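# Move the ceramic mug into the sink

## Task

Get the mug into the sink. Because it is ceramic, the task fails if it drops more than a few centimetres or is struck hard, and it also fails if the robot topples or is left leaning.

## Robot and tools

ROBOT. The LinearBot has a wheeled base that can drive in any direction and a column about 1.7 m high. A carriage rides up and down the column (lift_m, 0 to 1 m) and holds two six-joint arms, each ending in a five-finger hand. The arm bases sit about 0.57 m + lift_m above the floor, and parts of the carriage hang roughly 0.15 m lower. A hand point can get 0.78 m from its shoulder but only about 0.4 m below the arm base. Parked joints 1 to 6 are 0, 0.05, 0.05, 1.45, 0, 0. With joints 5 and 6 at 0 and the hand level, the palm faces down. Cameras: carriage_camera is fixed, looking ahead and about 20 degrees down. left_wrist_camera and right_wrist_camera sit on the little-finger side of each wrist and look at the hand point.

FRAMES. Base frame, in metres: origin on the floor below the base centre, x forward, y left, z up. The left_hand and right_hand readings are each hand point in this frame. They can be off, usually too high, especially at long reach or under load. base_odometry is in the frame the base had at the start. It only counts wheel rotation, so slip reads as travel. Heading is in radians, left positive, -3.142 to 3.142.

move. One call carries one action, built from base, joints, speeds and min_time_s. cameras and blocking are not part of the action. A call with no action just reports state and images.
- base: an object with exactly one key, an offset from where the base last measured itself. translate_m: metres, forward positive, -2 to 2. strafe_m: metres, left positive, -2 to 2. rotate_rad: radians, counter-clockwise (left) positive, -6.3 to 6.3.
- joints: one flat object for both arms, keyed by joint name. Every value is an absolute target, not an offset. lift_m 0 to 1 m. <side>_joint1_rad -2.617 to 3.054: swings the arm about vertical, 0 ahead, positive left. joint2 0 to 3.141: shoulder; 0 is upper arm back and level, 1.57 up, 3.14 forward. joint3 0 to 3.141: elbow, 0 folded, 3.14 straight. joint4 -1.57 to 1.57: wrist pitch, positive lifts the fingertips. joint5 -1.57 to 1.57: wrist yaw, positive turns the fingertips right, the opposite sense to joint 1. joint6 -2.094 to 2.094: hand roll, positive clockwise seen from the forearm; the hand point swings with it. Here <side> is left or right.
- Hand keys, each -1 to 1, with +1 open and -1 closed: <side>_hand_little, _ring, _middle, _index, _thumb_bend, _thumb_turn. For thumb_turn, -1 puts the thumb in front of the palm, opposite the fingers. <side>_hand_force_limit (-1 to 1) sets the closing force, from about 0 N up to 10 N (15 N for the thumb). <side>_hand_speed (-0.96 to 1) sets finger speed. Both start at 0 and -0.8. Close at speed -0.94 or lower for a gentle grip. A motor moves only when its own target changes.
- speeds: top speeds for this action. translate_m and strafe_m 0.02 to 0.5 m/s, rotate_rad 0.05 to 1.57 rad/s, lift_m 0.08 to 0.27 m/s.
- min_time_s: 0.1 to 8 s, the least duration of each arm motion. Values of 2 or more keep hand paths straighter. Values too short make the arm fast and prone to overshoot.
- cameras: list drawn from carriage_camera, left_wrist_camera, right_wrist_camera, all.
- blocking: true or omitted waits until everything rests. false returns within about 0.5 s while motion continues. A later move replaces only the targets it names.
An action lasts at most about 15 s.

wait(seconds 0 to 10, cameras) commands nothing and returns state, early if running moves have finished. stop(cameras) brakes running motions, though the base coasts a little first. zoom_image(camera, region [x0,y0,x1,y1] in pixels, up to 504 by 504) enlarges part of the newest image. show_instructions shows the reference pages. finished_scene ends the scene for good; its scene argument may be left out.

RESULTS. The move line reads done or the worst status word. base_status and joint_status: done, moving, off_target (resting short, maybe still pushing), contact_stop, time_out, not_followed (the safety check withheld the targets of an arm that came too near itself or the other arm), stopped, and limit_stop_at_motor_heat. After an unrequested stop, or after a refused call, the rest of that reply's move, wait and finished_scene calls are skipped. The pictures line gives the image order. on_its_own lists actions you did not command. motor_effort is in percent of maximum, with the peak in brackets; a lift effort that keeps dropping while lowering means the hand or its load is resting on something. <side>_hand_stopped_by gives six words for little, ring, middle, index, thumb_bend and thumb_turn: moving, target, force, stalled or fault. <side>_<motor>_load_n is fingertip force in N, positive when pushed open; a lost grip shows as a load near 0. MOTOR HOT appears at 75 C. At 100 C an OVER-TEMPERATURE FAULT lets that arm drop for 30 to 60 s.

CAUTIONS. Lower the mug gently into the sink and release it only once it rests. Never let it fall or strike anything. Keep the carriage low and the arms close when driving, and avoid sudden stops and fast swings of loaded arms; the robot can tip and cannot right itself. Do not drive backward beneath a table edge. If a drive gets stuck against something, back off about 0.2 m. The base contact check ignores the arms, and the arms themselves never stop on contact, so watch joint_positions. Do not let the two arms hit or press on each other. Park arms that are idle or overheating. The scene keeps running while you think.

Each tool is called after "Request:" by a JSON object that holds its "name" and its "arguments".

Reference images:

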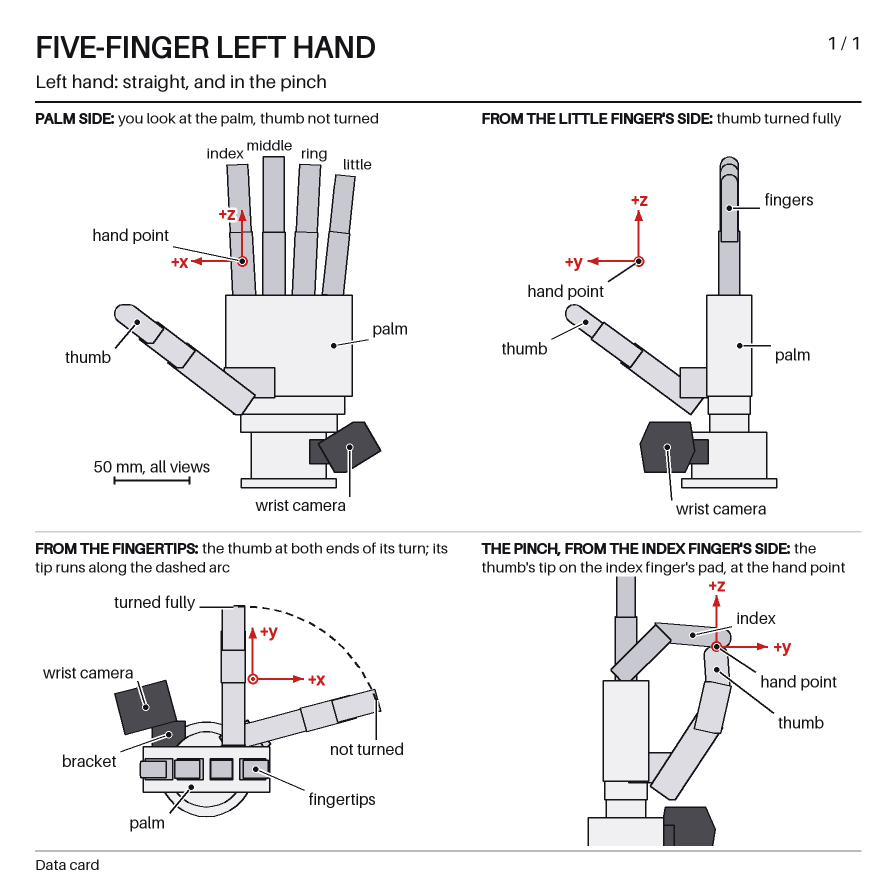

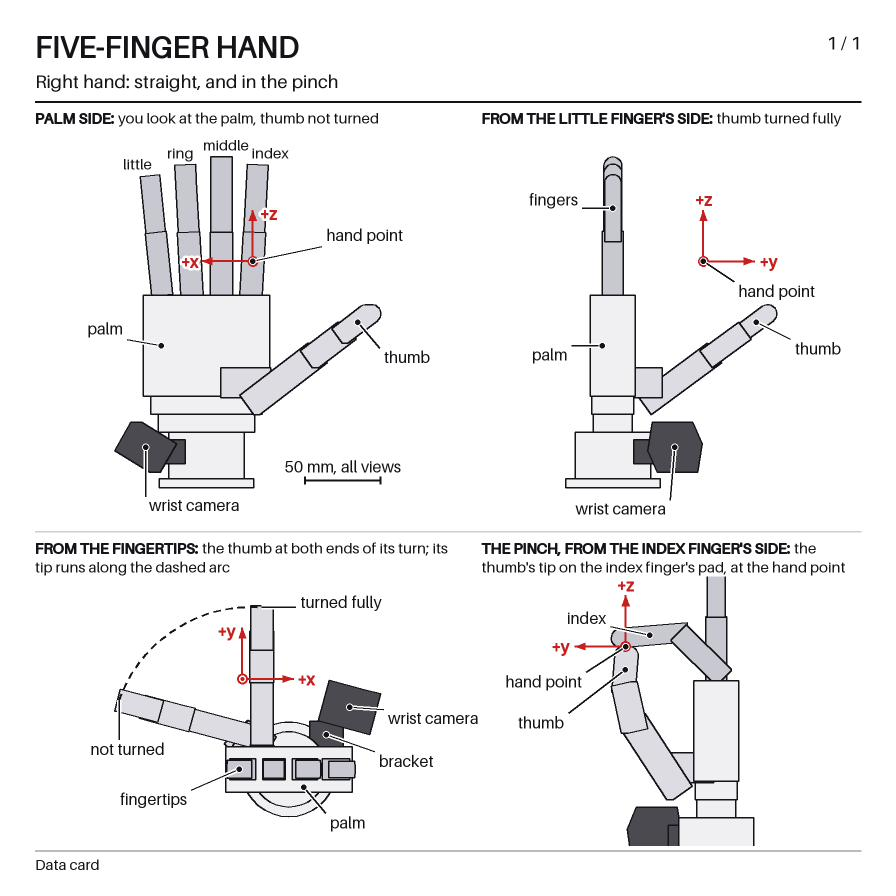

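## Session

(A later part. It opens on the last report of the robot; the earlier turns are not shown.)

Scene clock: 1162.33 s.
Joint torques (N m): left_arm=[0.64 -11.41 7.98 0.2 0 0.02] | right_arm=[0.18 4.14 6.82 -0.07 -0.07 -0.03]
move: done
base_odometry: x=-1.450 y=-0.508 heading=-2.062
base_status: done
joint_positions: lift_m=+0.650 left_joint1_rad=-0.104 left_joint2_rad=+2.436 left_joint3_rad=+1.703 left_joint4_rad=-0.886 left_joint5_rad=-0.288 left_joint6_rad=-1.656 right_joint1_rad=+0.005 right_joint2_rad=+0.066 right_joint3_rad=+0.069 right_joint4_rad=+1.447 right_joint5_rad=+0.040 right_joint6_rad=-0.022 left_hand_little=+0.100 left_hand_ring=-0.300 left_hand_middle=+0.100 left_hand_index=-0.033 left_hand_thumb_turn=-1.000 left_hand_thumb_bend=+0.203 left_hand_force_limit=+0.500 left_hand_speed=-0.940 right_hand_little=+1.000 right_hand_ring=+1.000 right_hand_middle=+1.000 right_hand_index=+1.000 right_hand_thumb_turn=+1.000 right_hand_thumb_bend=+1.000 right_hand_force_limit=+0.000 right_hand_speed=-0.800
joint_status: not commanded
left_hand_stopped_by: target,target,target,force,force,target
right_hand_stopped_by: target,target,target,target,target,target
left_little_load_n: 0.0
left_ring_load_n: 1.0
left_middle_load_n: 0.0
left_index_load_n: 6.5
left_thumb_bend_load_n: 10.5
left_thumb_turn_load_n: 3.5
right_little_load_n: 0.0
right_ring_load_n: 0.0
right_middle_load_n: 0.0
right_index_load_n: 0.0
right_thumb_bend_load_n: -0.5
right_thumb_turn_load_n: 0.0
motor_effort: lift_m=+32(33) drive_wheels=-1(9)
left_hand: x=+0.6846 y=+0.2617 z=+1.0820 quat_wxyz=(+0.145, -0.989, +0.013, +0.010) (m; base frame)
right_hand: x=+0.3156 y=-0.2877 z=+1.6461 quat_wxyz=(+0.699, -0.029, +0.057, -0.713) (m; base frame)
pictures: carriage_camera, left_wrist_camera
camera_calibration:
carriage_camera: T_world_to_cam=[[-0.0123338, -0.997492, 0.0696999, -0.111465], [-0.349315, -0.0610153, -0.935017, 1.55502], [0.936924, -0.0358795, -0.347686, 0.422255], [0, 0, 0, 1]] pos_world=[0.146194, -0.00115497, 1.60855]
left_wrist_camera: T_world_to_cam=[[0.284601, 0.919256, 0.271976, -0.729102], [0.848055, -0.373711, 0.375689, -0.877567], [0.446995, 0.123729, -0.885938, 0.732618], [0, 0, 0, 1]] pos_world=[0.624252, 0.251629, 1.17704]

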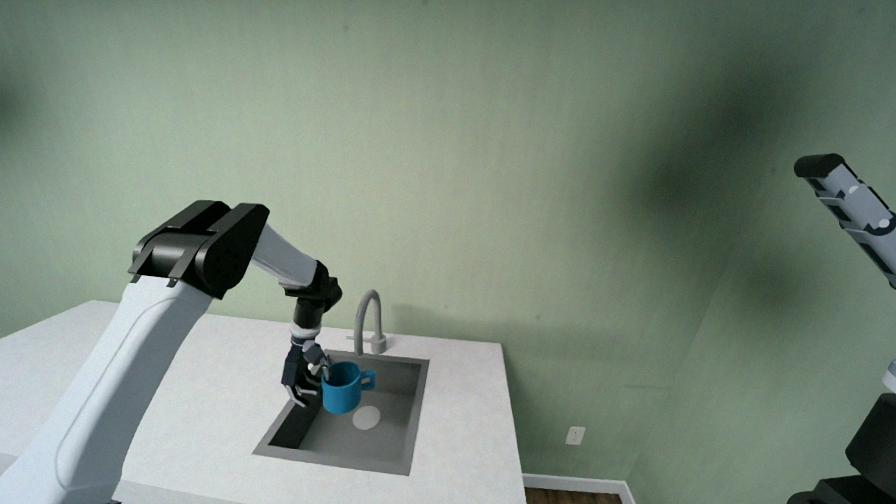

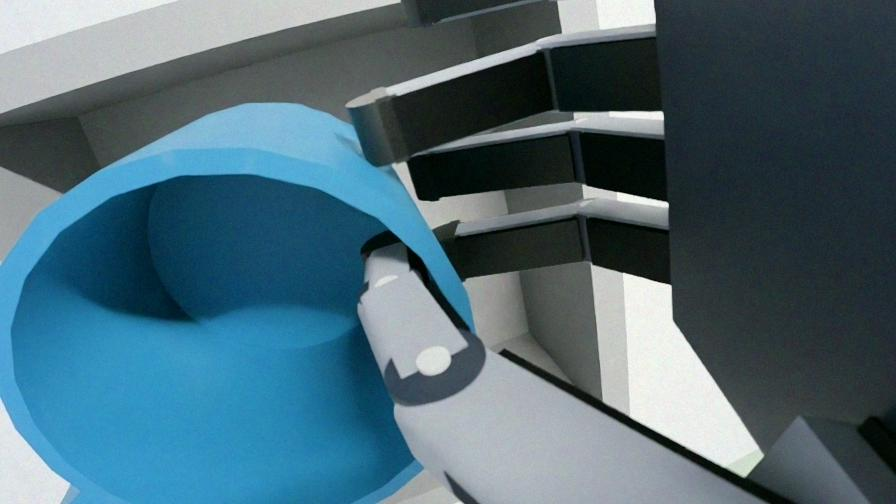

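Request:
{"name": "move", "arguments": {"joints": {"lift_m": 0.52}, "speeds": {"lift_m": 0.1}, "cameras": ["carriage_camera", "left_wrist_camera"]}}

Request:
{"name": "zoom_image", "arguments": {"camera": "carriage_camera", "region": [240, 240, 440, 420]}}

Scene clock: 1201.03 s.
Joint torques (N m): left_arm=[0.46 -12.42 6.99 0.18 0.04 0.05] | right_arm=[0.17 4.12 6.8 -0.07 -0.08 -0.03]
move: done
base_odometry: x=-1.450 y=-0.508 heading=-2.062
base_status: not commanded
joint_positions: lift_m=+0.520 left_joint1_rad=-0.104 left_joint2_rad=+2.445 left_joint3_rad=+1.709 left_joint4_rad=-0.884 left_joint5_rad=-0.289 left_joint6_rad=-1.655 right_joint1_rad=+0.005 right_joint2_rad=+0.066 right_joint3_rad=+0.069 right_joint4_rad=+1.447 right_joint5_rad=+0.040 right_joint6_rad=-0.022 left_hand_little=+0.100 left_hand_ring=-0.300 left_hand_middle=+0.100 left_hand_index=-0.033 left_hand_thumb_turn=-1.000 left_hand_thumb_bend=+0.203 left_hand_force_limit=+0.500 left_hand_speed=-0.940 right_hand_little=+1.000 right_hand_ring=+1.000 right_hand_middle=+1.000 right_hand_index=+1.000 right_hand_thumb_turn=+1.000 right_hand_thumb_bend=+1.000 right_hand_force_limit=+0.000 right_hand_speed=-0.800
joint_status: all done
left_hand_stopped_by: target,target,target,force,force,target
right_hand_stopped_by: target,target,target,target,target,target
left_little_load_n: 0.0
left_ring_load_n: 1.5
left_middle_load_n: 0.5
left_index_load_n: 6.5
left_thumb_bend_load_n: 11.5
left_thumb_turn_load_n: 4.0
right_little_load_n: 0.0
right_ring_load_n: 0.0
right_middle_load_n: 0.0
right_index_load_n: 0.0
right_thumb_bend_load_n: 0.0
right_thumb_turn_load_n: 0.0
motor_effort: lift_m=+32(37) drive_wheels=+1(2)
left_hand: x=+0.6854 y=+0.2618 z=+0.9496 quat_wxyz=(+0.145, -0.989, +0.013, +0.011) (m; base frame)
right_hand: x=+0.3155 y=-0.2877 z=+1.5161 quat_wxyz=(+0.699, -0.029, +0.056, -0.713) (m; base frame)
pictures: carriage_camera, left_wrist_camera
camera_calibration:
carriage_camera: T_world_to_cam=[[-0.0123338, -0.997492, 0.0696999, -0.102404], [-0.349315, -0.0610153, -0.935017, 1.43346], [0.936924, -0.0358795, -0.347686, 0.377056], [0, 0, 0, 1]] pos_world=[0.146194, -0.00115497, 1.47855]
left_wrist_camera: T_world_to_cam=[[0.286044, 0.91868, 0.272408, -0.694591], [0.848153, -0.375028, 0.374153, -0.82675], [0.445887, 0.124019, -0.886456, 0.616172], [0, 0, 0, 1]] pos_world=[0.625151, 0.251635, 1.04475]

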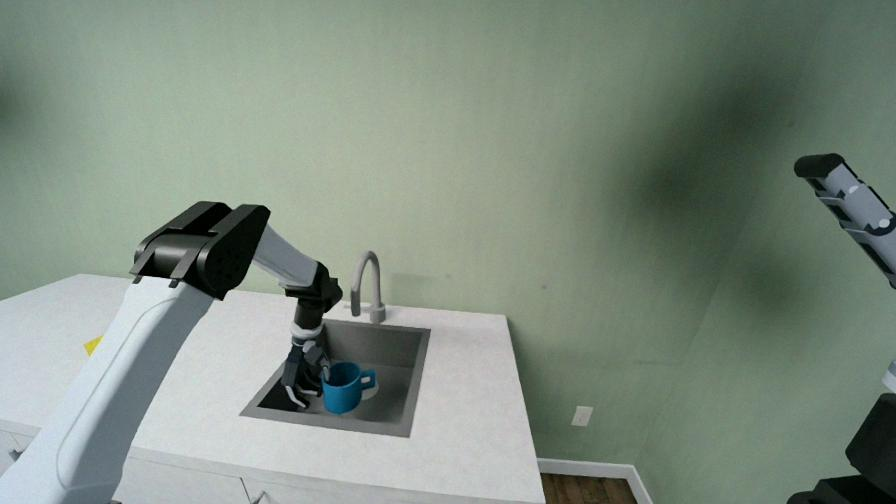

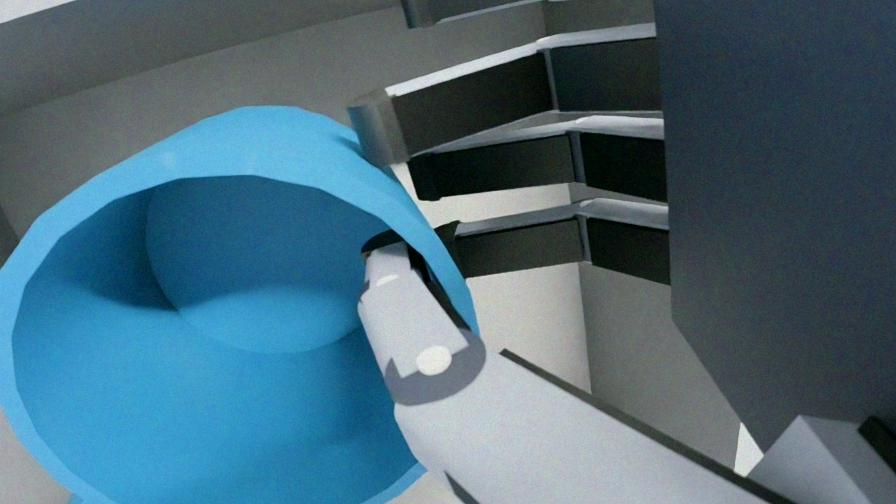

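Scaled by 2.520 from the camera's 896x504 image, which has a finer 1280x720 frame.

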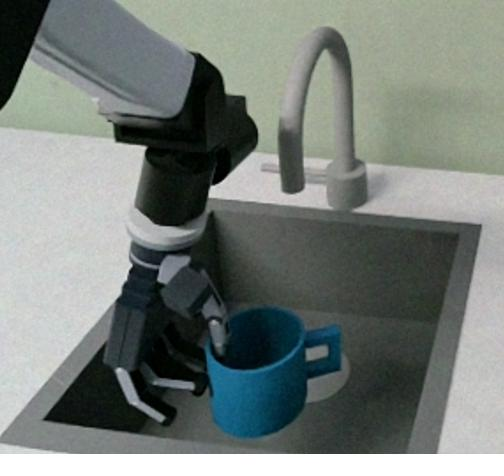

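Request:
{"name": "move", "arguments": {"joints": {"lift_m": 0.44}, "speeds": {"lift_m": 0.08}, "cameras": ["carriage_camera", "left_wrist_camera"]}}

Request:
{"name": "zoom_image", "arguments": {"camera": "carriage_camera", "region": [240, 220, 440, 420]}}

Scene clock: 1206.53 s.
Joint torques (N m): left_arm=[0.55 -12.49 7.13 0.18 0.02 0.01] | right_arm=[0.17 4.14 6.8 -0.07 -0.08 -0.03]
move: done
base_odometry: x=-1.450 y=-0.508 heading=-2.062
base_status: not commanded
joint_positions: lift_m=+0.440 left_joint1_rad=-0.104 left_joint2_rad=+2.447 left_joint3_rad=+1.711 left_joint4_rad=-0.884 left_joint5_rad=-0.290 left_joint6_rad=-1.654 right_joint1_rad=+0.005 right_joint2_rad=+0.066 right_joint3_rad=+0.069 right_joint4_rad=+1.447 right_joint5_rad=+0.040 right_joint6_rad=-0.022 left_hand_little=+0.100 left_hand_ring=-0.300 left_hand_middle=+0.100 left_hand_index=-0.033 left_hand_thumb_turn=-1.000 left_hand_thumb_bend=+0.203 left_hand_force_limit=+0.500 left_hand_speed=-0.940 right_hand_little=+1.000 right_hand_ring=+1.000 right_hand_middle=+1.000 right_hand_index=+1.000 right_hand_thumb_turn=+1.000 right_hand_thumb_bend=+1.000 right_hand_force_limit=+0.000 right_hand_speed=-0.800
joint_status: all done
left_hand_stopped_by: target,target,target,force,force,target
right_hand_stopped_by: target,target,target,target,target,target
left_little_load_n: 0.0
left_ring_load_n: 1.5
left_middle_load_n: 0.0
left_index_load_n: 6.5
left_thumb_bend_load_n: 12.0
left_thumb_turn_load_n: 4.0
right_little_load_n: 0.0
right_ring_load_n: -0.5
right_middle_load_n: 0.0
right_index_load_n: 0.0
right_thumb_bend_load_n: 0.0
right_thumb_turn_load_n: 0.0
motor_effort: lift_m=+32(35) drive_wheels=-1(2)
left_hand: x=+0.6859 y=+0.2619 z=+0.8692 quat_wxyz=(+0.146, -0.989, +0.014, +0.011) (m; base frame)
right_hand: x=+0.3155 y=-0.2877 z=+1.4362 quat_wxyz=(+0.699, -0.029, +0.056, -0.713) (m; base frame)
pictures: carriage_camera, left_wrist_camera
camera_calibration:
carriage_camera: T_world_to_cam=[[-0.0123338, -0.997492, 0.0696999, -0.0968346], [-0.349315, -0.0610153, -0.935017, 1.35876], [0.936924, -0.0358795, -0.347686, 0.349276], [0, 0, 0, 1]] pos_world=[0.146194, -0.00115497, 1.39865]
left_wrist_camera: T_world_to_cam=[[0.287069, 0.918038, 0.273493, -0.674495], [0.847659, -0.376438, 0.373857, -0.795948], [0.446167, 0.124506, -0.886246, 0.544109], [0, 0, 0, 1]] pos_world=[0.625555, 0.251843, 0.964255]

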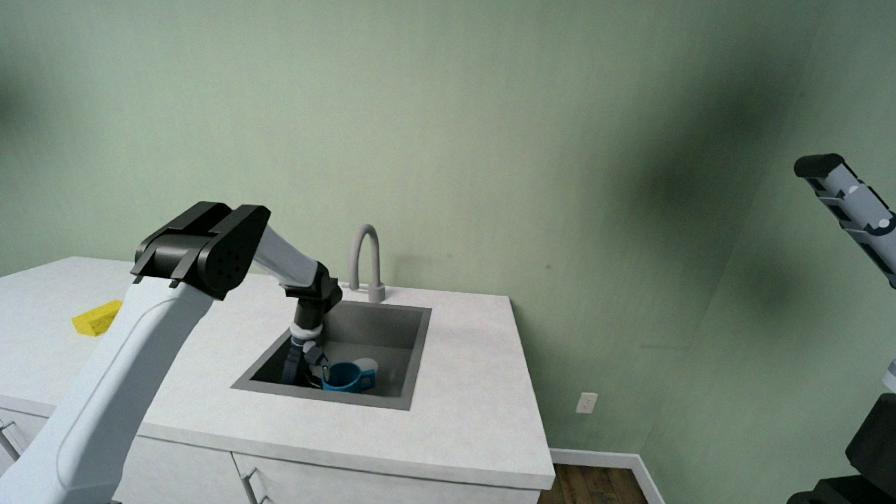

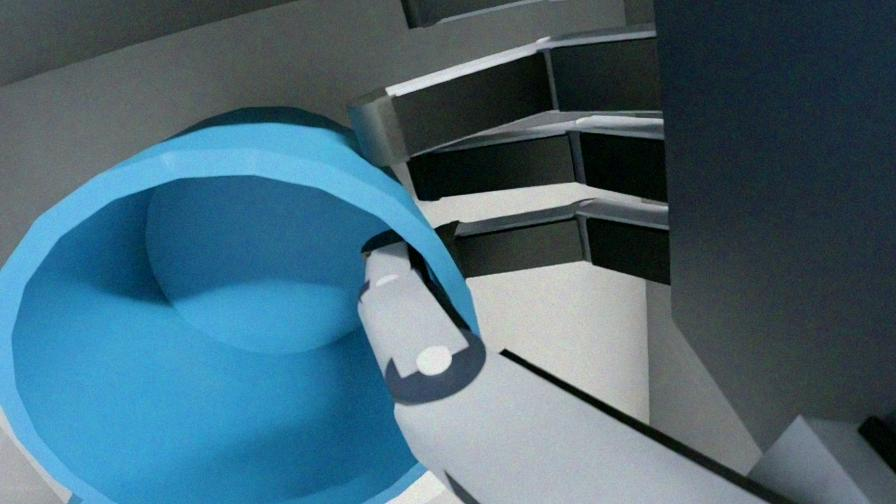

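Scaled by 2.520 from the camera's 896x504 image, which has a finer 1280x720 frame.

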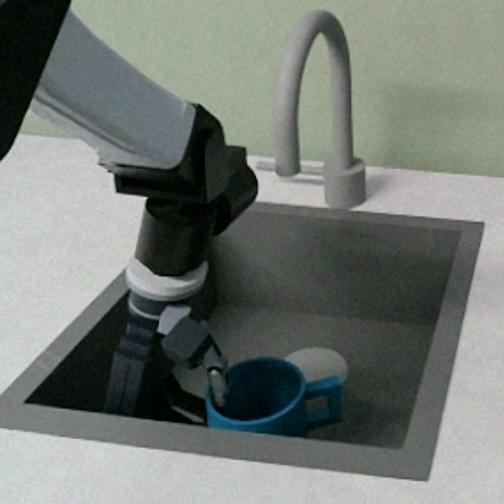

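Request:
{"name": "move", "arguments": {"joints": {"lift_m": 0.405}, "speeds": {"lift_m": 0.08}, "cameras": ["carriage_camera", "left_wrist_camera"]}}

Request:
{"name": "zoom_image", "arguments": {"camera": "carriage_camera", "region": [240, 200, 440, 400]}}

Scene clock: 1211.53 s.
Joint torques (N m): left_arm=[0.5 -12.45 7.06 0.2 0.02 -0.08] | right_arm=[0.17 4.14 6.82 -0.07 -0.07 -0.03]
move: done
base_odometry: x=-1.450 y=-0.508 heading=-2.062
base_status: not commanded
joint_positions: lift_m=+0.405 left_joint1_rad=-0.104 left_joint2_rad=+2.448 left_joint3_rad=+1.712 left_joint4_rad=-0.884 left_joint5_rad=-0.291 left_joint6_rad=-1.653 right_joint1_rad=+0.005 right_joint2_rad=+0.066 right_joint3_rad=+0.069 right_joint4_rad=+1.447 right_joint5_rad=+0.040 right_joint6_rad=-0.022 left_hand_little=+0.100 left_hand_ring=-0.300 left_hand_middle=+0.100 left_hand_index=-0.033 left_hand_thumb_turn=-1.000 left_hand_thumb_bend=+0.203 left_hand_force_limit=+0.500 left_hand_speed=-0.940 right_hand_little=+1.000 right_hand_ring=+1.000 right_hand_middle=+1.000 right_hand_index=+1.000 right_hand_thumb_turn=+1.000 right_hand_thumb_bend=+1.000 right_hand_force_limit=+0.000 right_hand_speed=-0.800
joint_status: all done
left_hand_stopped_by: target,target,target,force,force,target
right_hand_stopped_by: target,target,target,target,target,target
left_little_load_n: 0.0
left_ring_load_n: 1.5
left_middle_load_n: 0.0
left_index_load_n: 4.5
left_thumb_bend_load_n: 9.0
left_thumb_turn_load_n: 3.5
right_little_load_n: 0.0
right_ring_load_n: 0.0
right_middle_load_n: 0.0
right_index_load_n: 0.0
right_thumb_bend_load_n: 0.0
right_thumb_turn_load_n: 0.0
motor_effort: lift_m=+32(39) drive_wheels=+1(2)
left_hand: x=+0.6861 y=+0.2622 z=+0.8343 quat_wxyz=(+0.147, -0.989, +0.014, +0.010) (m; base frame)
right_hand: x=+0.3155 y=-0.2877 z=+1.4012 quat_wxyz=(+0.699, -0.029, +0.056, -0.713) (m; base frame)
pictures: carriage_camera, left_wrist_camera
camera_calibration:
carriage_camera: T_world_to_cam=[[-0.0123338, -0.997492, 0.0696999, -0.0943951], [-0.349315, -0.0610153, -0.935017, 1.32603], [0.936924, -0.0358795, -0.347686, 0.337107], [0, 0, 0, 1]] pos_world=[0.146194, -0.00115497, 1.36365]
left_wrist_camera: T_world_to_cam=[[0.287715, 0.917414, 0.274902, -0.666665], [0.84722, -0.377657, 0.373623, -0.782234], [0.446585, 0.125406, -0.885909, 0.512276], [0, 0, 0, 1]] pos_world=[0.625759, 0.251949, 0.929358]

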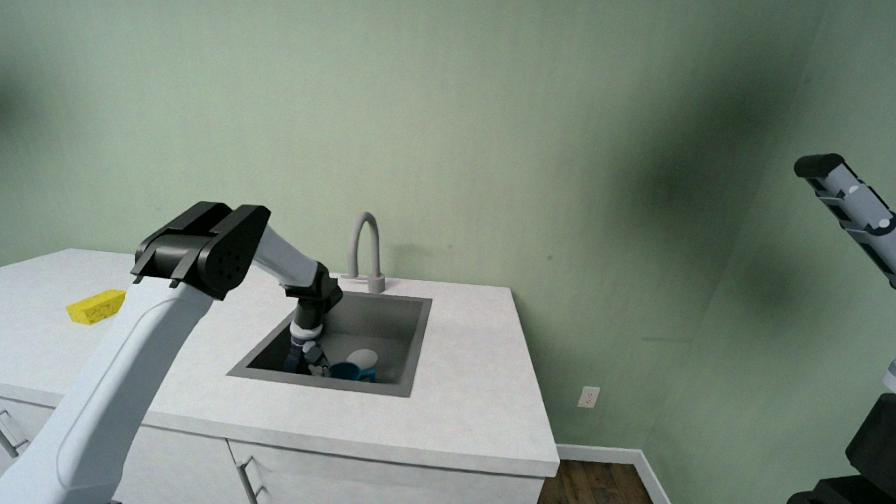

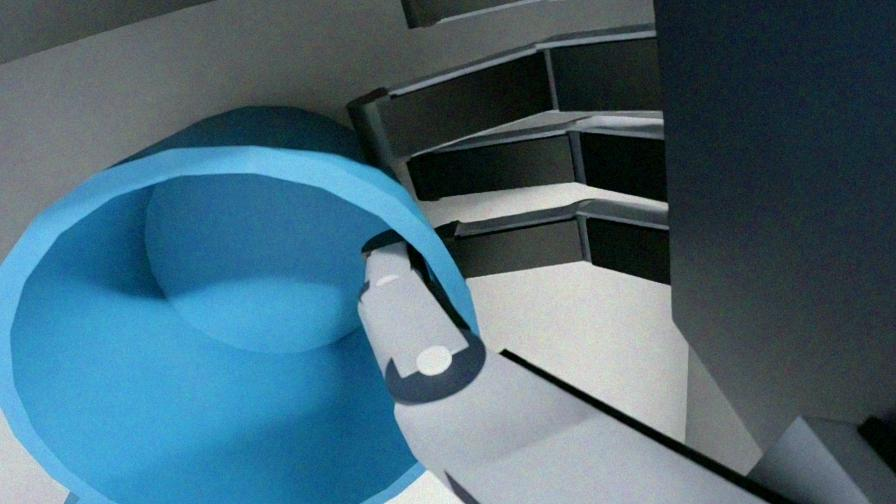

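Scaled by 2.520 from the camera's 896x504 image, which has a finer 1280x720 frame.

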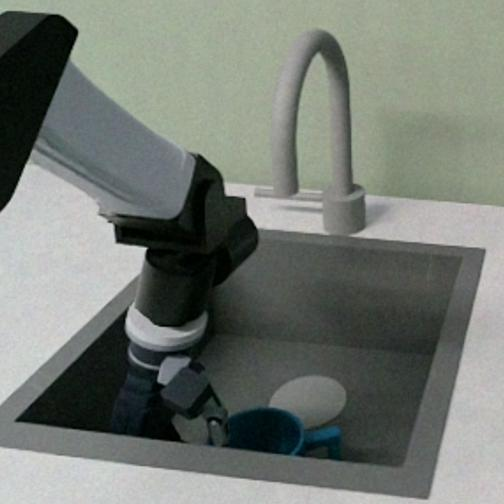

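Request:
{"name": "move", "arguments": {"joints": {"lift_m": 0.392}, "speeds": {"lift_m": 0.08}, "cameras": ["left_wrist_camera"]}}

Request:
{"name": "move", "arguments": {"joints": {"lift_m": 0.382}, "speeds": {"lift_m": 0.08}, "cameras": ["carriage_camera", "left_wrist_camera"]}}

Scene clock: 1217.43 s.
Joint torques (N m): left_arm=[0.65 -12.96 5.85 0.33 0.06 -0.05] | right_arm=[0.17 4.12 6.83 -0.06 -0.08 -0.03]
move: done
base_odometry: x=-1.450 y=-0.508 heading=-2.062
base_status: not commanded
joint_positions: lift_m=+0.392 left_joint1_rad=-0.104 left_joint2_rad=+2.448 left_joint3_rad=+1.723 left_joint4_rad=-0.896 left_joint5_rad=-0.291 left_joint6_rad=-1.650 right_joint1_rad=+0.005 right_joint2_rad=+0.066 right_joint3_rad=+0.069 right_joint4_rad=+1.447 right_joint5_rad=+0.040 right_joint6_rad=-0.022 left_hand_little=+0.100 left_hand_ring=-0.300 left_hand_middle=+0.100 left_hand_index=-0.033 left_hand_thumb_turn=-1.000 left_hand_thumb_bend=+0.203 left_hand_force_limit=+0.500 left_hand_speed=-0.940 right_hand_little=+1.000 right_hand_ring=+1.000 right_hand_middle=+1.000 right_hand_index=+1.000 right_hand_thumb_turn=+1.000 right_hand_thumb_bend=+1.000 right_hand_force_limit=+0.000 right_hand_speed=-0.800
joint_status: all done
left_hand_stopped_by: target,target,target,force,force,target
right_hand_stopped_by: target,target,target,target,target,target
left_little_load_n: 0.0
left_ring_load_n: 0.5
left_middle_load_n: 0.0
left_index_load_n: 1.5
left_thumb_bend_load_n: 8.0
left_thumb_turn_load_n: 3.0
right_little_load_n: 0.0
right_ring_load_n: 0.0
right_middle_load_n: 0.0
right_index_load_n: 0.0
right_thumb_bend_load_n: 0.0
right_thumb_turn_load_n: 0.0
motor_effort: lift_m=+31(36) drive_wheels=+1(1)
left_hand: x=+0.6866 y=+0.2619 z=+0.8237 quat_wxyz=(+0.147, -0.989, +0.016, +0.012) (m; base frame)
right_hand: x=+0.3155 y=-0.2877 z=+1.3883 quat_wxyz=(+0.699, -0.029, +0.056, -0.713) (m; base frame)
pictures: left_wrist_camera
camera_calibration:
left_wrist_camera: T_world_to_cam=[[0.291497, 0.91652, 0.273899, -0.66524], [0.847049, -0.380353, 0.371268, -0.775992], [0.444453, 0.123782, -0.887209, 0.505695], [0, 0, 0, 1]] pos_world=[0.62646, 0.251959, 0.918966]

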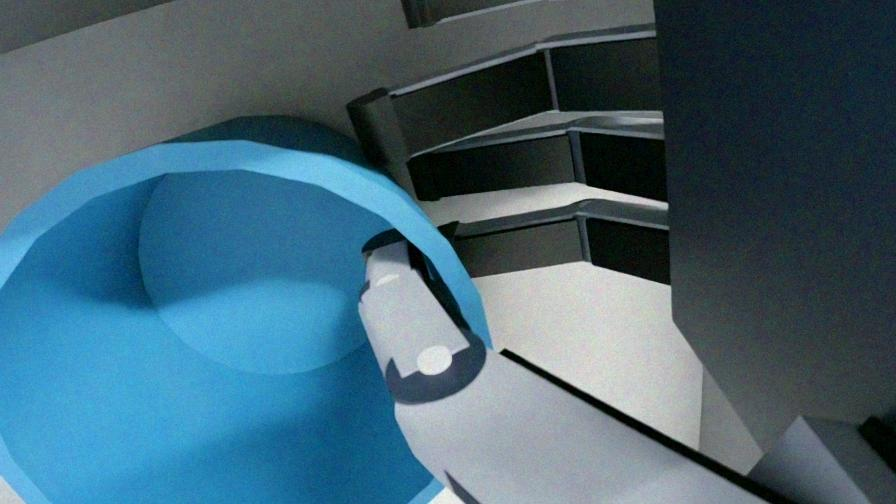

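Scene clock: 1217.93 s.
Joint torques (N m): left_arm=[0.83 -12.48 5.64 0.41 -0.01 -0.11] | right_arm=[0.17 4.12 6.82 -0.06 -0.08 -0.03]
move: done
base_odometry: x=-1.450 y=-0.508 heading=-2.062
base_status: not commanded
joint_positions: lift_m=+0.382 left_joint1_rad=-0.104 left_joint2_rad=+2.443 left_joint3_rad=+1.728 left_joint4_rad=-0.906 left_joint5_rad=-0.291 left_joint6_rad=-1.648 right_joint1_rad=+0.005 right_joint2_rad=+0.066 right_joint3_rad=+0.069 right_joint4_rad=+1.447 right_joint5_rad=+0.040 right_joint6_rad=-0.022 left_hand_little=+0.100 left_hand_ring=-0.300 left_hand_middle=+0.100 left_hand_index=-0.033 left_hand_thumb_turn=-1.000 left_hand_thumb_bend=+0.203 left_hand_force_limit=+0.500 left_hand_speed=-0.940 right_hand_little=+1.000 right_hand_ring=+1.000 right_hand_middle=+1.000 right_hand_index=+1.000 right_hand_thumb_turn=+1.000 right_hand_thumb_bend=+1.000 right_hand_force_limit=+0.000 right_hand_speed=-0.800
joint_status: all done
left_hand_stopped_by: target,target,target,force,force,target
right_hand_stopped_by: target,target,target,target,target,target
left_little_load_n: 0.0
left_ring_load_n: 1.0
left_middle_load_n: 0.0
left_index_load_n: 2.0
left_thumb_bend_load_n: 7.5
left_thumb_turn_load_n: 3.0
right_little_load_n: 0.0
right_ring_load_n: 0.0
right_middle_load_n: 0.0
right_index_load_n: 0.0
right_thumb_bend_load_n: 0.0
right_thumb_turn_load_n: 0.0
motor_effort: lift_m=+30(33) drive_wheels=+2(2)
left_hand: x=+0.6870 y=+0.2618 z=+0.8168 quat_wxyz=(+0.147, -0.989, +0.017, +0.012) (m; base frame)
right_hand: x=+0.3155 y=-0.2877 z=+1.3783 quat_wxyz=(+0.699, -0.029, +0.056, -0.713) (m; base frame)
pictures: carriage_camera, left_wrist_camera
camera_calibration:
carriage_camera: T_world_to_cam=[[-0.0123338, -0.997492, 0.0696999, -0.0927989], [-0.349315, -0.0610153, -0.935017, 1.30462], [0.936924, -0.0358795, -0.347686, 0.329145], [0, 0, 0, 1]] pos_world=[0.146194, -0.00115497, 1.34075]
left_wrist_camera: T_world_to_cam=[[0.29321, 0.91603, 0.273711, -0.664252], [0.846458, -0.381827, 0.371102, -0.772878], [0.44445, 0.122874, -0.887336, 0.49974], [0, 0, 0, 1]] pos_world=[0.626865, 0.251964, 0.912067]

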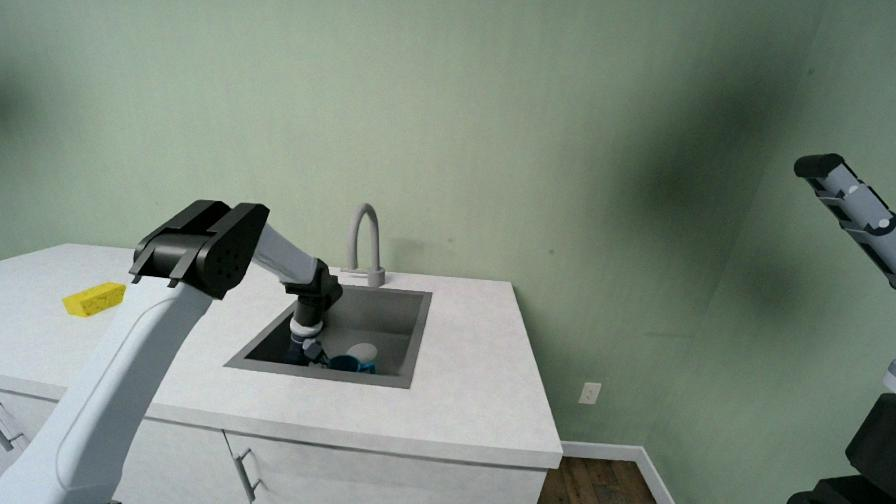

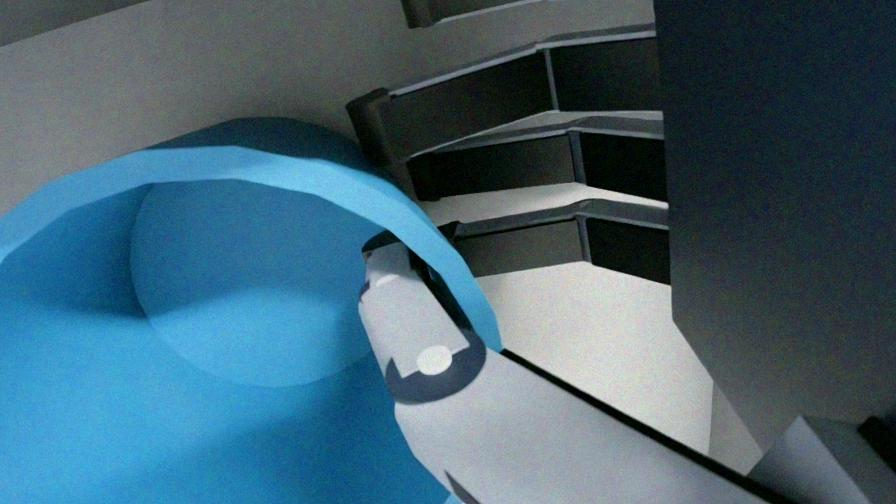

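Request:
{"name": "move", "arguments": {"joints": {"lift_m": 0.387, "left_hand_speed": -0.9, "left_hand_thumb_bend": 0.5}, "speeds": {"lift_m": 0.08}, "cameras": ["carriage_camera", "left_wrist_camera"]}}

Request:
{"name": "zoom_image", "arguments": {"camera": "carriage_camera", "region": [240, 190, 440, 390]}}

Scene clock: 1226.80 s.
Joint torques (N m): left_arm=[0.31 -12.44 5.6 0.34 0 -0.04] | right_arm=[0.18 4.14 6.82 -0.07 -0.08 -0.03]
move: done
base_odometry: x=-1.450 y=-0.508 heading=-2.062
base_status: not commanded
joint_positions: lift_m=+0.387 left_joint1_rad=-0.104 left_joint2_rad=+2.445 left_joint3_rad=+1.728 left_joint4_rad=-0.895 left_joint5_rad=-0.291 left_joint6_rad=-1.648 right_joint1_rad=+0.005 right_joint2_rad=+0.066 right_joint3_rad=+0.069 right_joint4_rad=+1.447 right_joint5_rad=+0.040 right_joint6_rad=-0.022 left_hand_little=+0.100 left_hand_ring=-0.300 left_hand_middle=+0.100 left_hand_index=-0.033 left_hand_thumb_turn=-1.000 left_hand_thumb_bend=+0.500 left_hand_force_limit=+0.500 left_hand_speed=-0.900 right_hand_little=+1.000 right_hand_ring=+1.000 right_hand_middle=+1.000 right_hand_index=+1.000 right_hand_thumb_turn=+1.000 right_hand_thumb_bend=+1.000 right_hand_force_limit=+0.000 right_hand_speed=-0.800
joint_status: all done
left_hand_stopped_by: target,target,target,force,target,target
right_hand_stopped_by: target,target,target,target,target,target
left_little_load_n: 0.0
left_ring_load_n: 0.0
left_middle_load_n: 0.0
left_index_load_n: 0.0
left_thumb_bend_load_n: 0.0
left_thumb_turn_load_n: 0.0
right_little_load_n: 0.0
right_ring_load_n: 0.0
right_middle_load_n: 0.0
right_index_load_n: 0.0
right_thumb_bend_load_n: 0.0
right_thumb_turn_load_n: 0.0
motor_effort: lift_m=+33(38) drive_wheels=+1(2)
left_hand: x=+0.6895 y=+0.2618 z=+0.8209 quat_wxyz=(+0.146, -0.989, +0.016, +0.007) (m; base frame)
right_hand: x=+0.3155 y=-0.2877 z=+1.3831 quat_wxyz=(+0.699, -0.029, +0.056, -0.713) (m; base frame)
pictures: carriage_camera, left_wrist_camera
camera_calibration:
carriage_camera: T_world_to_cam=[[-0.0123338, -0.997492, 0.0696999, -0.0931265], [-0.349315, -0.0610153, -0.935017, 1.30901], [0.936924, -0.0358795, -0.347686, 0.330779], [0, 0, 0, 1]] pos_world=[0.146194, -0.00115497, 1.34545]
left_wrist_camera: T_world_to_cam=[[0.290154, 0.916383, 0.275776, -0.665791], [0.843392, -0.381042, 0.378811, -0.780994], [0.452218, 0.122674, -0.883431, 0.493734], [0, 0, 0, 1]] pos_world=[0.628591, 0.25196, 0.915638]

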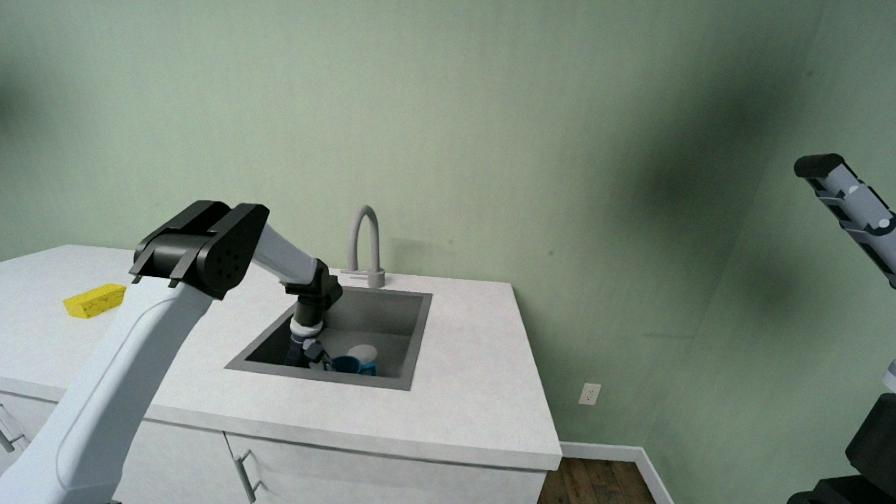

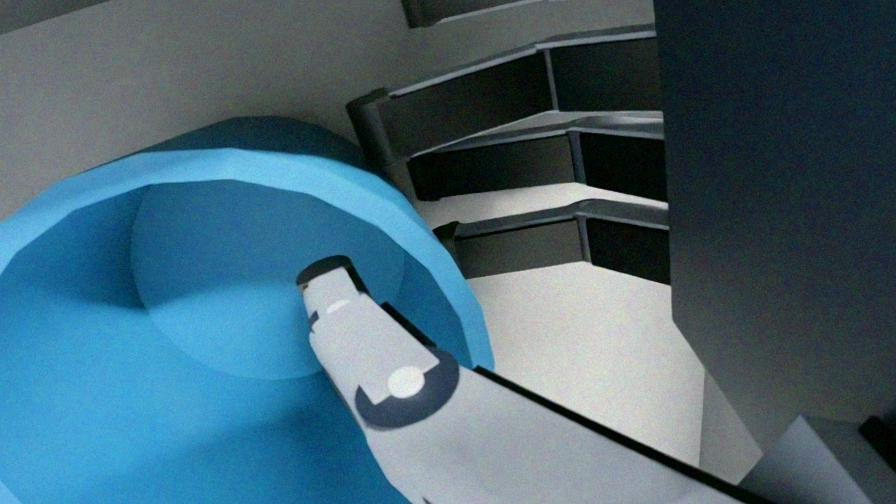

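Scaled by 2.520 from the camera's 896x504 image, which has a finer 1280x720 frame.

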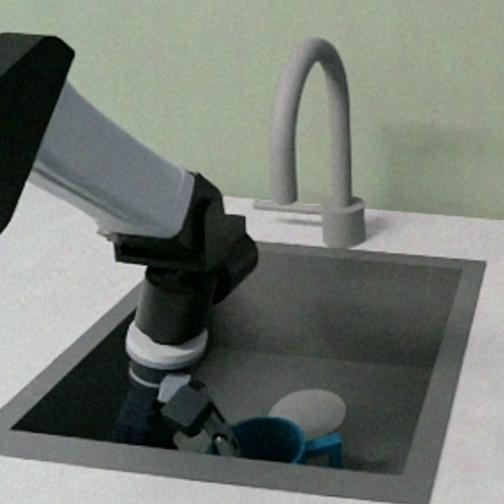

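Request:
{"name": "move", "arguments": {"joints": {"left_hand_thumb_bend": 0.85}, "cameras": ["left_wrist_camera"]}}

Request:
{"name": "move", "arguments": {"joints": {"lift_m": 0.42}, "speeds": {"lift_m": 0.08}, "cameras": ["left_wrist_camera", "carriage_camera"]}}

Scene clock: 1239.30 s.
Joint torques (N m): left_arm=[0.32 -12.62 5.64 0.28 0.03 -0.14] | right_arm=[0.16 4.14 6.79 -0.07 -0.07 -0.03]
move: done
base_odometry: x=-1.450 y=-0.508 heading=-2.062
base_status: not commanded
joint_positions: lift_m=+0.387 left_joint1_rad=-0.104 left_joint2_rad=+2.445 left_joint3_rad=+1.728 left_joint4_rad=-0.895 left_joint5_rad=-0.291 left_joint6_rad=-1.648 right_joint1_rad=+0.005 right_joint2_rad=+0.066 right_joint3_rad=+0.069 right_joint4_rad=+1.447 right_joint5_rad=+0.040 right_joint6_rad=-0.022 left_hand_little=+0.100 left_hand_ring=-0.300 left_hand_middle=+0.100 left_hand_index=-0.033 left_hand_thumb_turn=-1.000 left_hand_thumb_bend=+0.850 left_hand_force_limit=+0.500 left_hand_speed=-0.900 right_hand_little=+1.000 right_hand_ring=+1.000 right_hand_middle=+1.000 right_hand_index=+1.000 right_hand_thumb_turn=+1.000 right_hand_thumb_bend=+1.000 right_hand_force_limit=+0.000 right_hand_speed=-0.800
joint_status: all done
left_hand_stopped_by: target,target,target,force,target,target
right_hand_stopped_by: target,target,target,target,target,target
left_little_load_n: 0.0
left_ring_load_n: 0.0
left_middle_load_n: 0.0
left_index_load_n: 0.0
left_thumb_bend_load_n: 0.0
left_thumb_turn_load_n: 0.0
right_little_load_n: 0.0
right_ring_load_n: 0.0
right_middle_load_n: 0.0
right_index_load_n: 0.0
right_thumb_bend_load_n: 0.0
right_thumb_turn_load_n: 0.0
motor_effort: lift_m=+33(34) drive_wheels=+1(2)
left_hand: x=+0.6895 y=+0.2618 z=+0.8209 quat_wxyz=(+0.146, -0.989, +0.016, +0.007) (m; base frame)
right_hand: x=+0.3155 y=-0.2877 z=+1.3831 quat_wxyz=(+0.699, -0.029, +0.056, -0.713) (m; base frame)
pictures: left_wrist_camera
camera_calibration:
left_wrist_camera: T_world_to_cam=[[0.290154, 0.916383, 0.275776, -0.665791], [0.843392, -0.381042, 0.378811, -0.780994], [0.452218, 0.122674, -0.883431, 0.493734], [0, 0, 0, 1]] pos_world=[0.628591, 0.25196, 0.915638]

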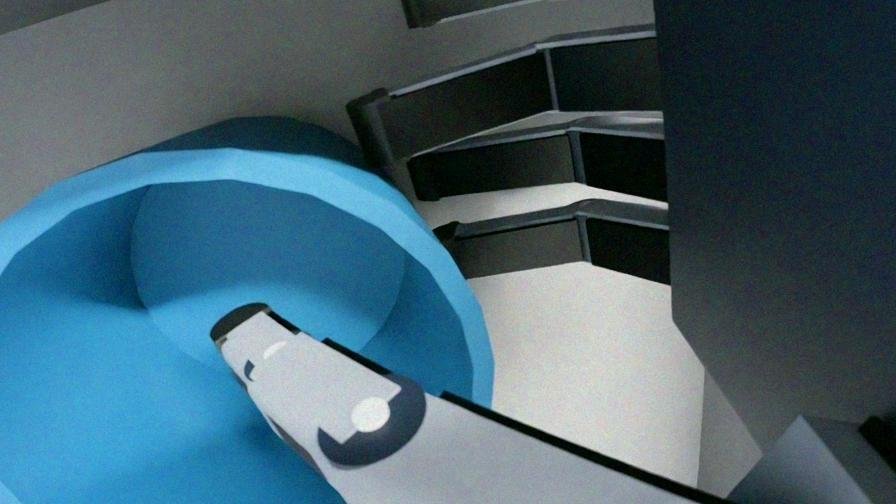

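Scene clock: 1240.07 s.
Joint torques (N m): left_arm=[0.54 -12.3 5.63 0.29 0.02 -0.13] | right_arm=[0.17 4.15 6.8 -0.06 -0.08 -0.03]
move: done
base_odometry: x=-1.450 y=-0.508 heading=-2.062
base_status: not commanded
joint_positions: lift_m=+0.420 left_joint1_rad=-0.103 left_joint2_rad=+2.445 left_joint3_rad=+1.728 left_joint4_rad=-0.894 left_joint5_rad=-0.290 left_joint6_rad=-1.648 right_joint1_rad=+0.005 right_joint2_rad=+0.066 right_joint3_rad=+0.069 right_joint4_rad=+1.447 right_joint5_rad=+0.040 right_joint6_rad=-0.022 left_hand_little=+0.100 left_hand_ring=-0.300 left_hand_middle=+0.100 left_hand_index=-0.033 left_hand_thumb_turn=-1.000 left_hand_thumb_bend=+0.850 left_hand_force_limit=+0.500 left_hand_speed=-0.900 right_hand_little=+1.000 right_hand_ring=+1.000 right_hand_middle=+1.000 right_hand_index=+1.000 right_hand_thumb_turn=+1.000 right_hand_thumb_bend=+1.000 right_hand_force_limit=+0.000 right_hand_speed=-0.800
joint_status: all done
left_hand_stopped_by: target,target,target,force,target,target
right_hand_stopped_by: target,target,target,target,target,target
left_little_load_n: 0.0
left_ring_load_n: 0.5
left_middle_load_n: 0.0
left_index_load_n: 0.0
left_thumb_bend_load_n: 0.0
left_thumb_turn_load_n: 0.0
right_little_load_n: 0.0
right_ring_load_n: 0.0
right_middle_load_n: 0.0
right_index_load_n: 0.0
right_thumb_bend_load_n: 0.0
right_thumb_turn_load_n: 0.0
motor_effort: lift_m=+32(41) drive_wheels=+1(2)
left_hand: x=+0.6897 y=+0.2618 z=+0.8540 quat_wxyz=(+0.146, -0.989, +0.016, +0.007) (m; base frame)
right_hand: x=+0.3155 y=-0.2877 z=+1.4162 quat_wxyz=(+0.699, -0.029, +0.056, -0.713) (m; base frame)
pictures: carriage_camera, left_wrist_camera
camera_calibration:
carriage_camera: T_world_to_cam=[[-0.0123338, -0.997492, 0.0696999, -0.0954406], [-0.349315, -0.0610153, -0.935017, 1.34006], [0.936924, -0.0358795, -0.347686, 0.342322], [0, 0, 0, 1]] pos_world=[0.146194, -0.00115497, 1.37865]
left_wrist_camera: T_world_to_cam=[[0.289512, 0.916844, 0.274919, -0.673842], [0.843328, -0.380186, 0.379811, -0.794742], [0.452748, 0.121887, -0.883268, 0.522637], [0, 0, 0, 1]] pos_world=[0.628691, 0.251955, 0.948733]

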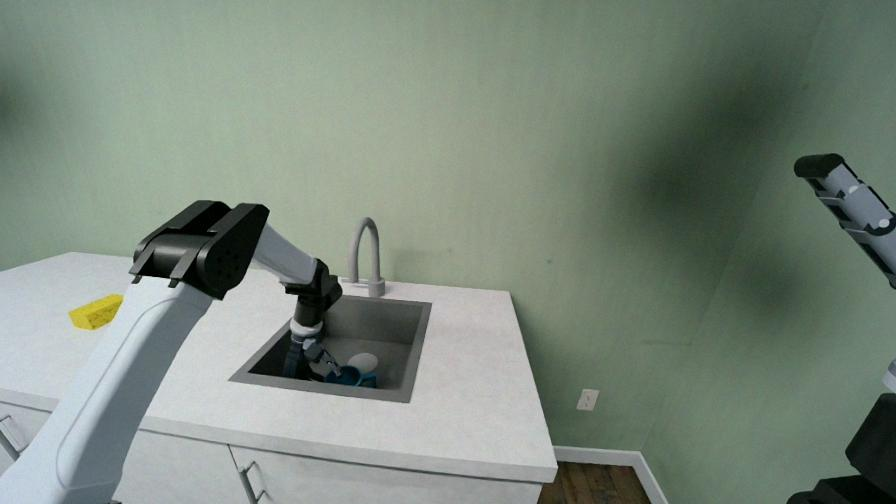

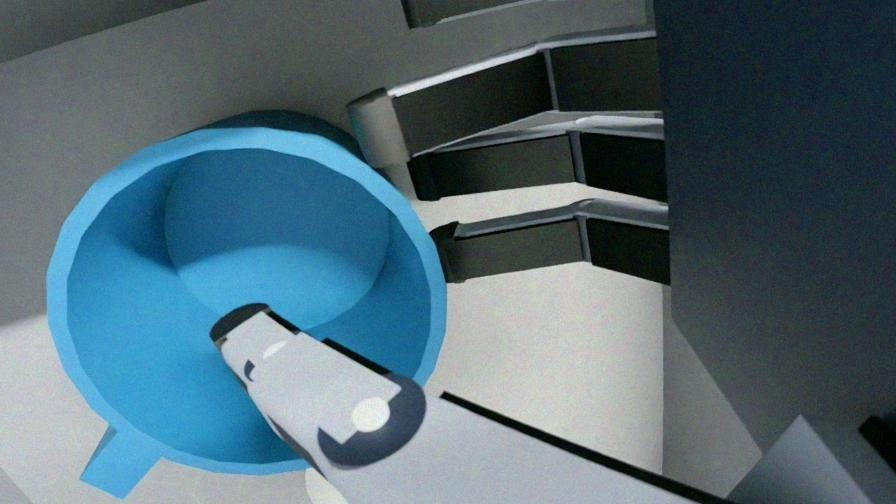

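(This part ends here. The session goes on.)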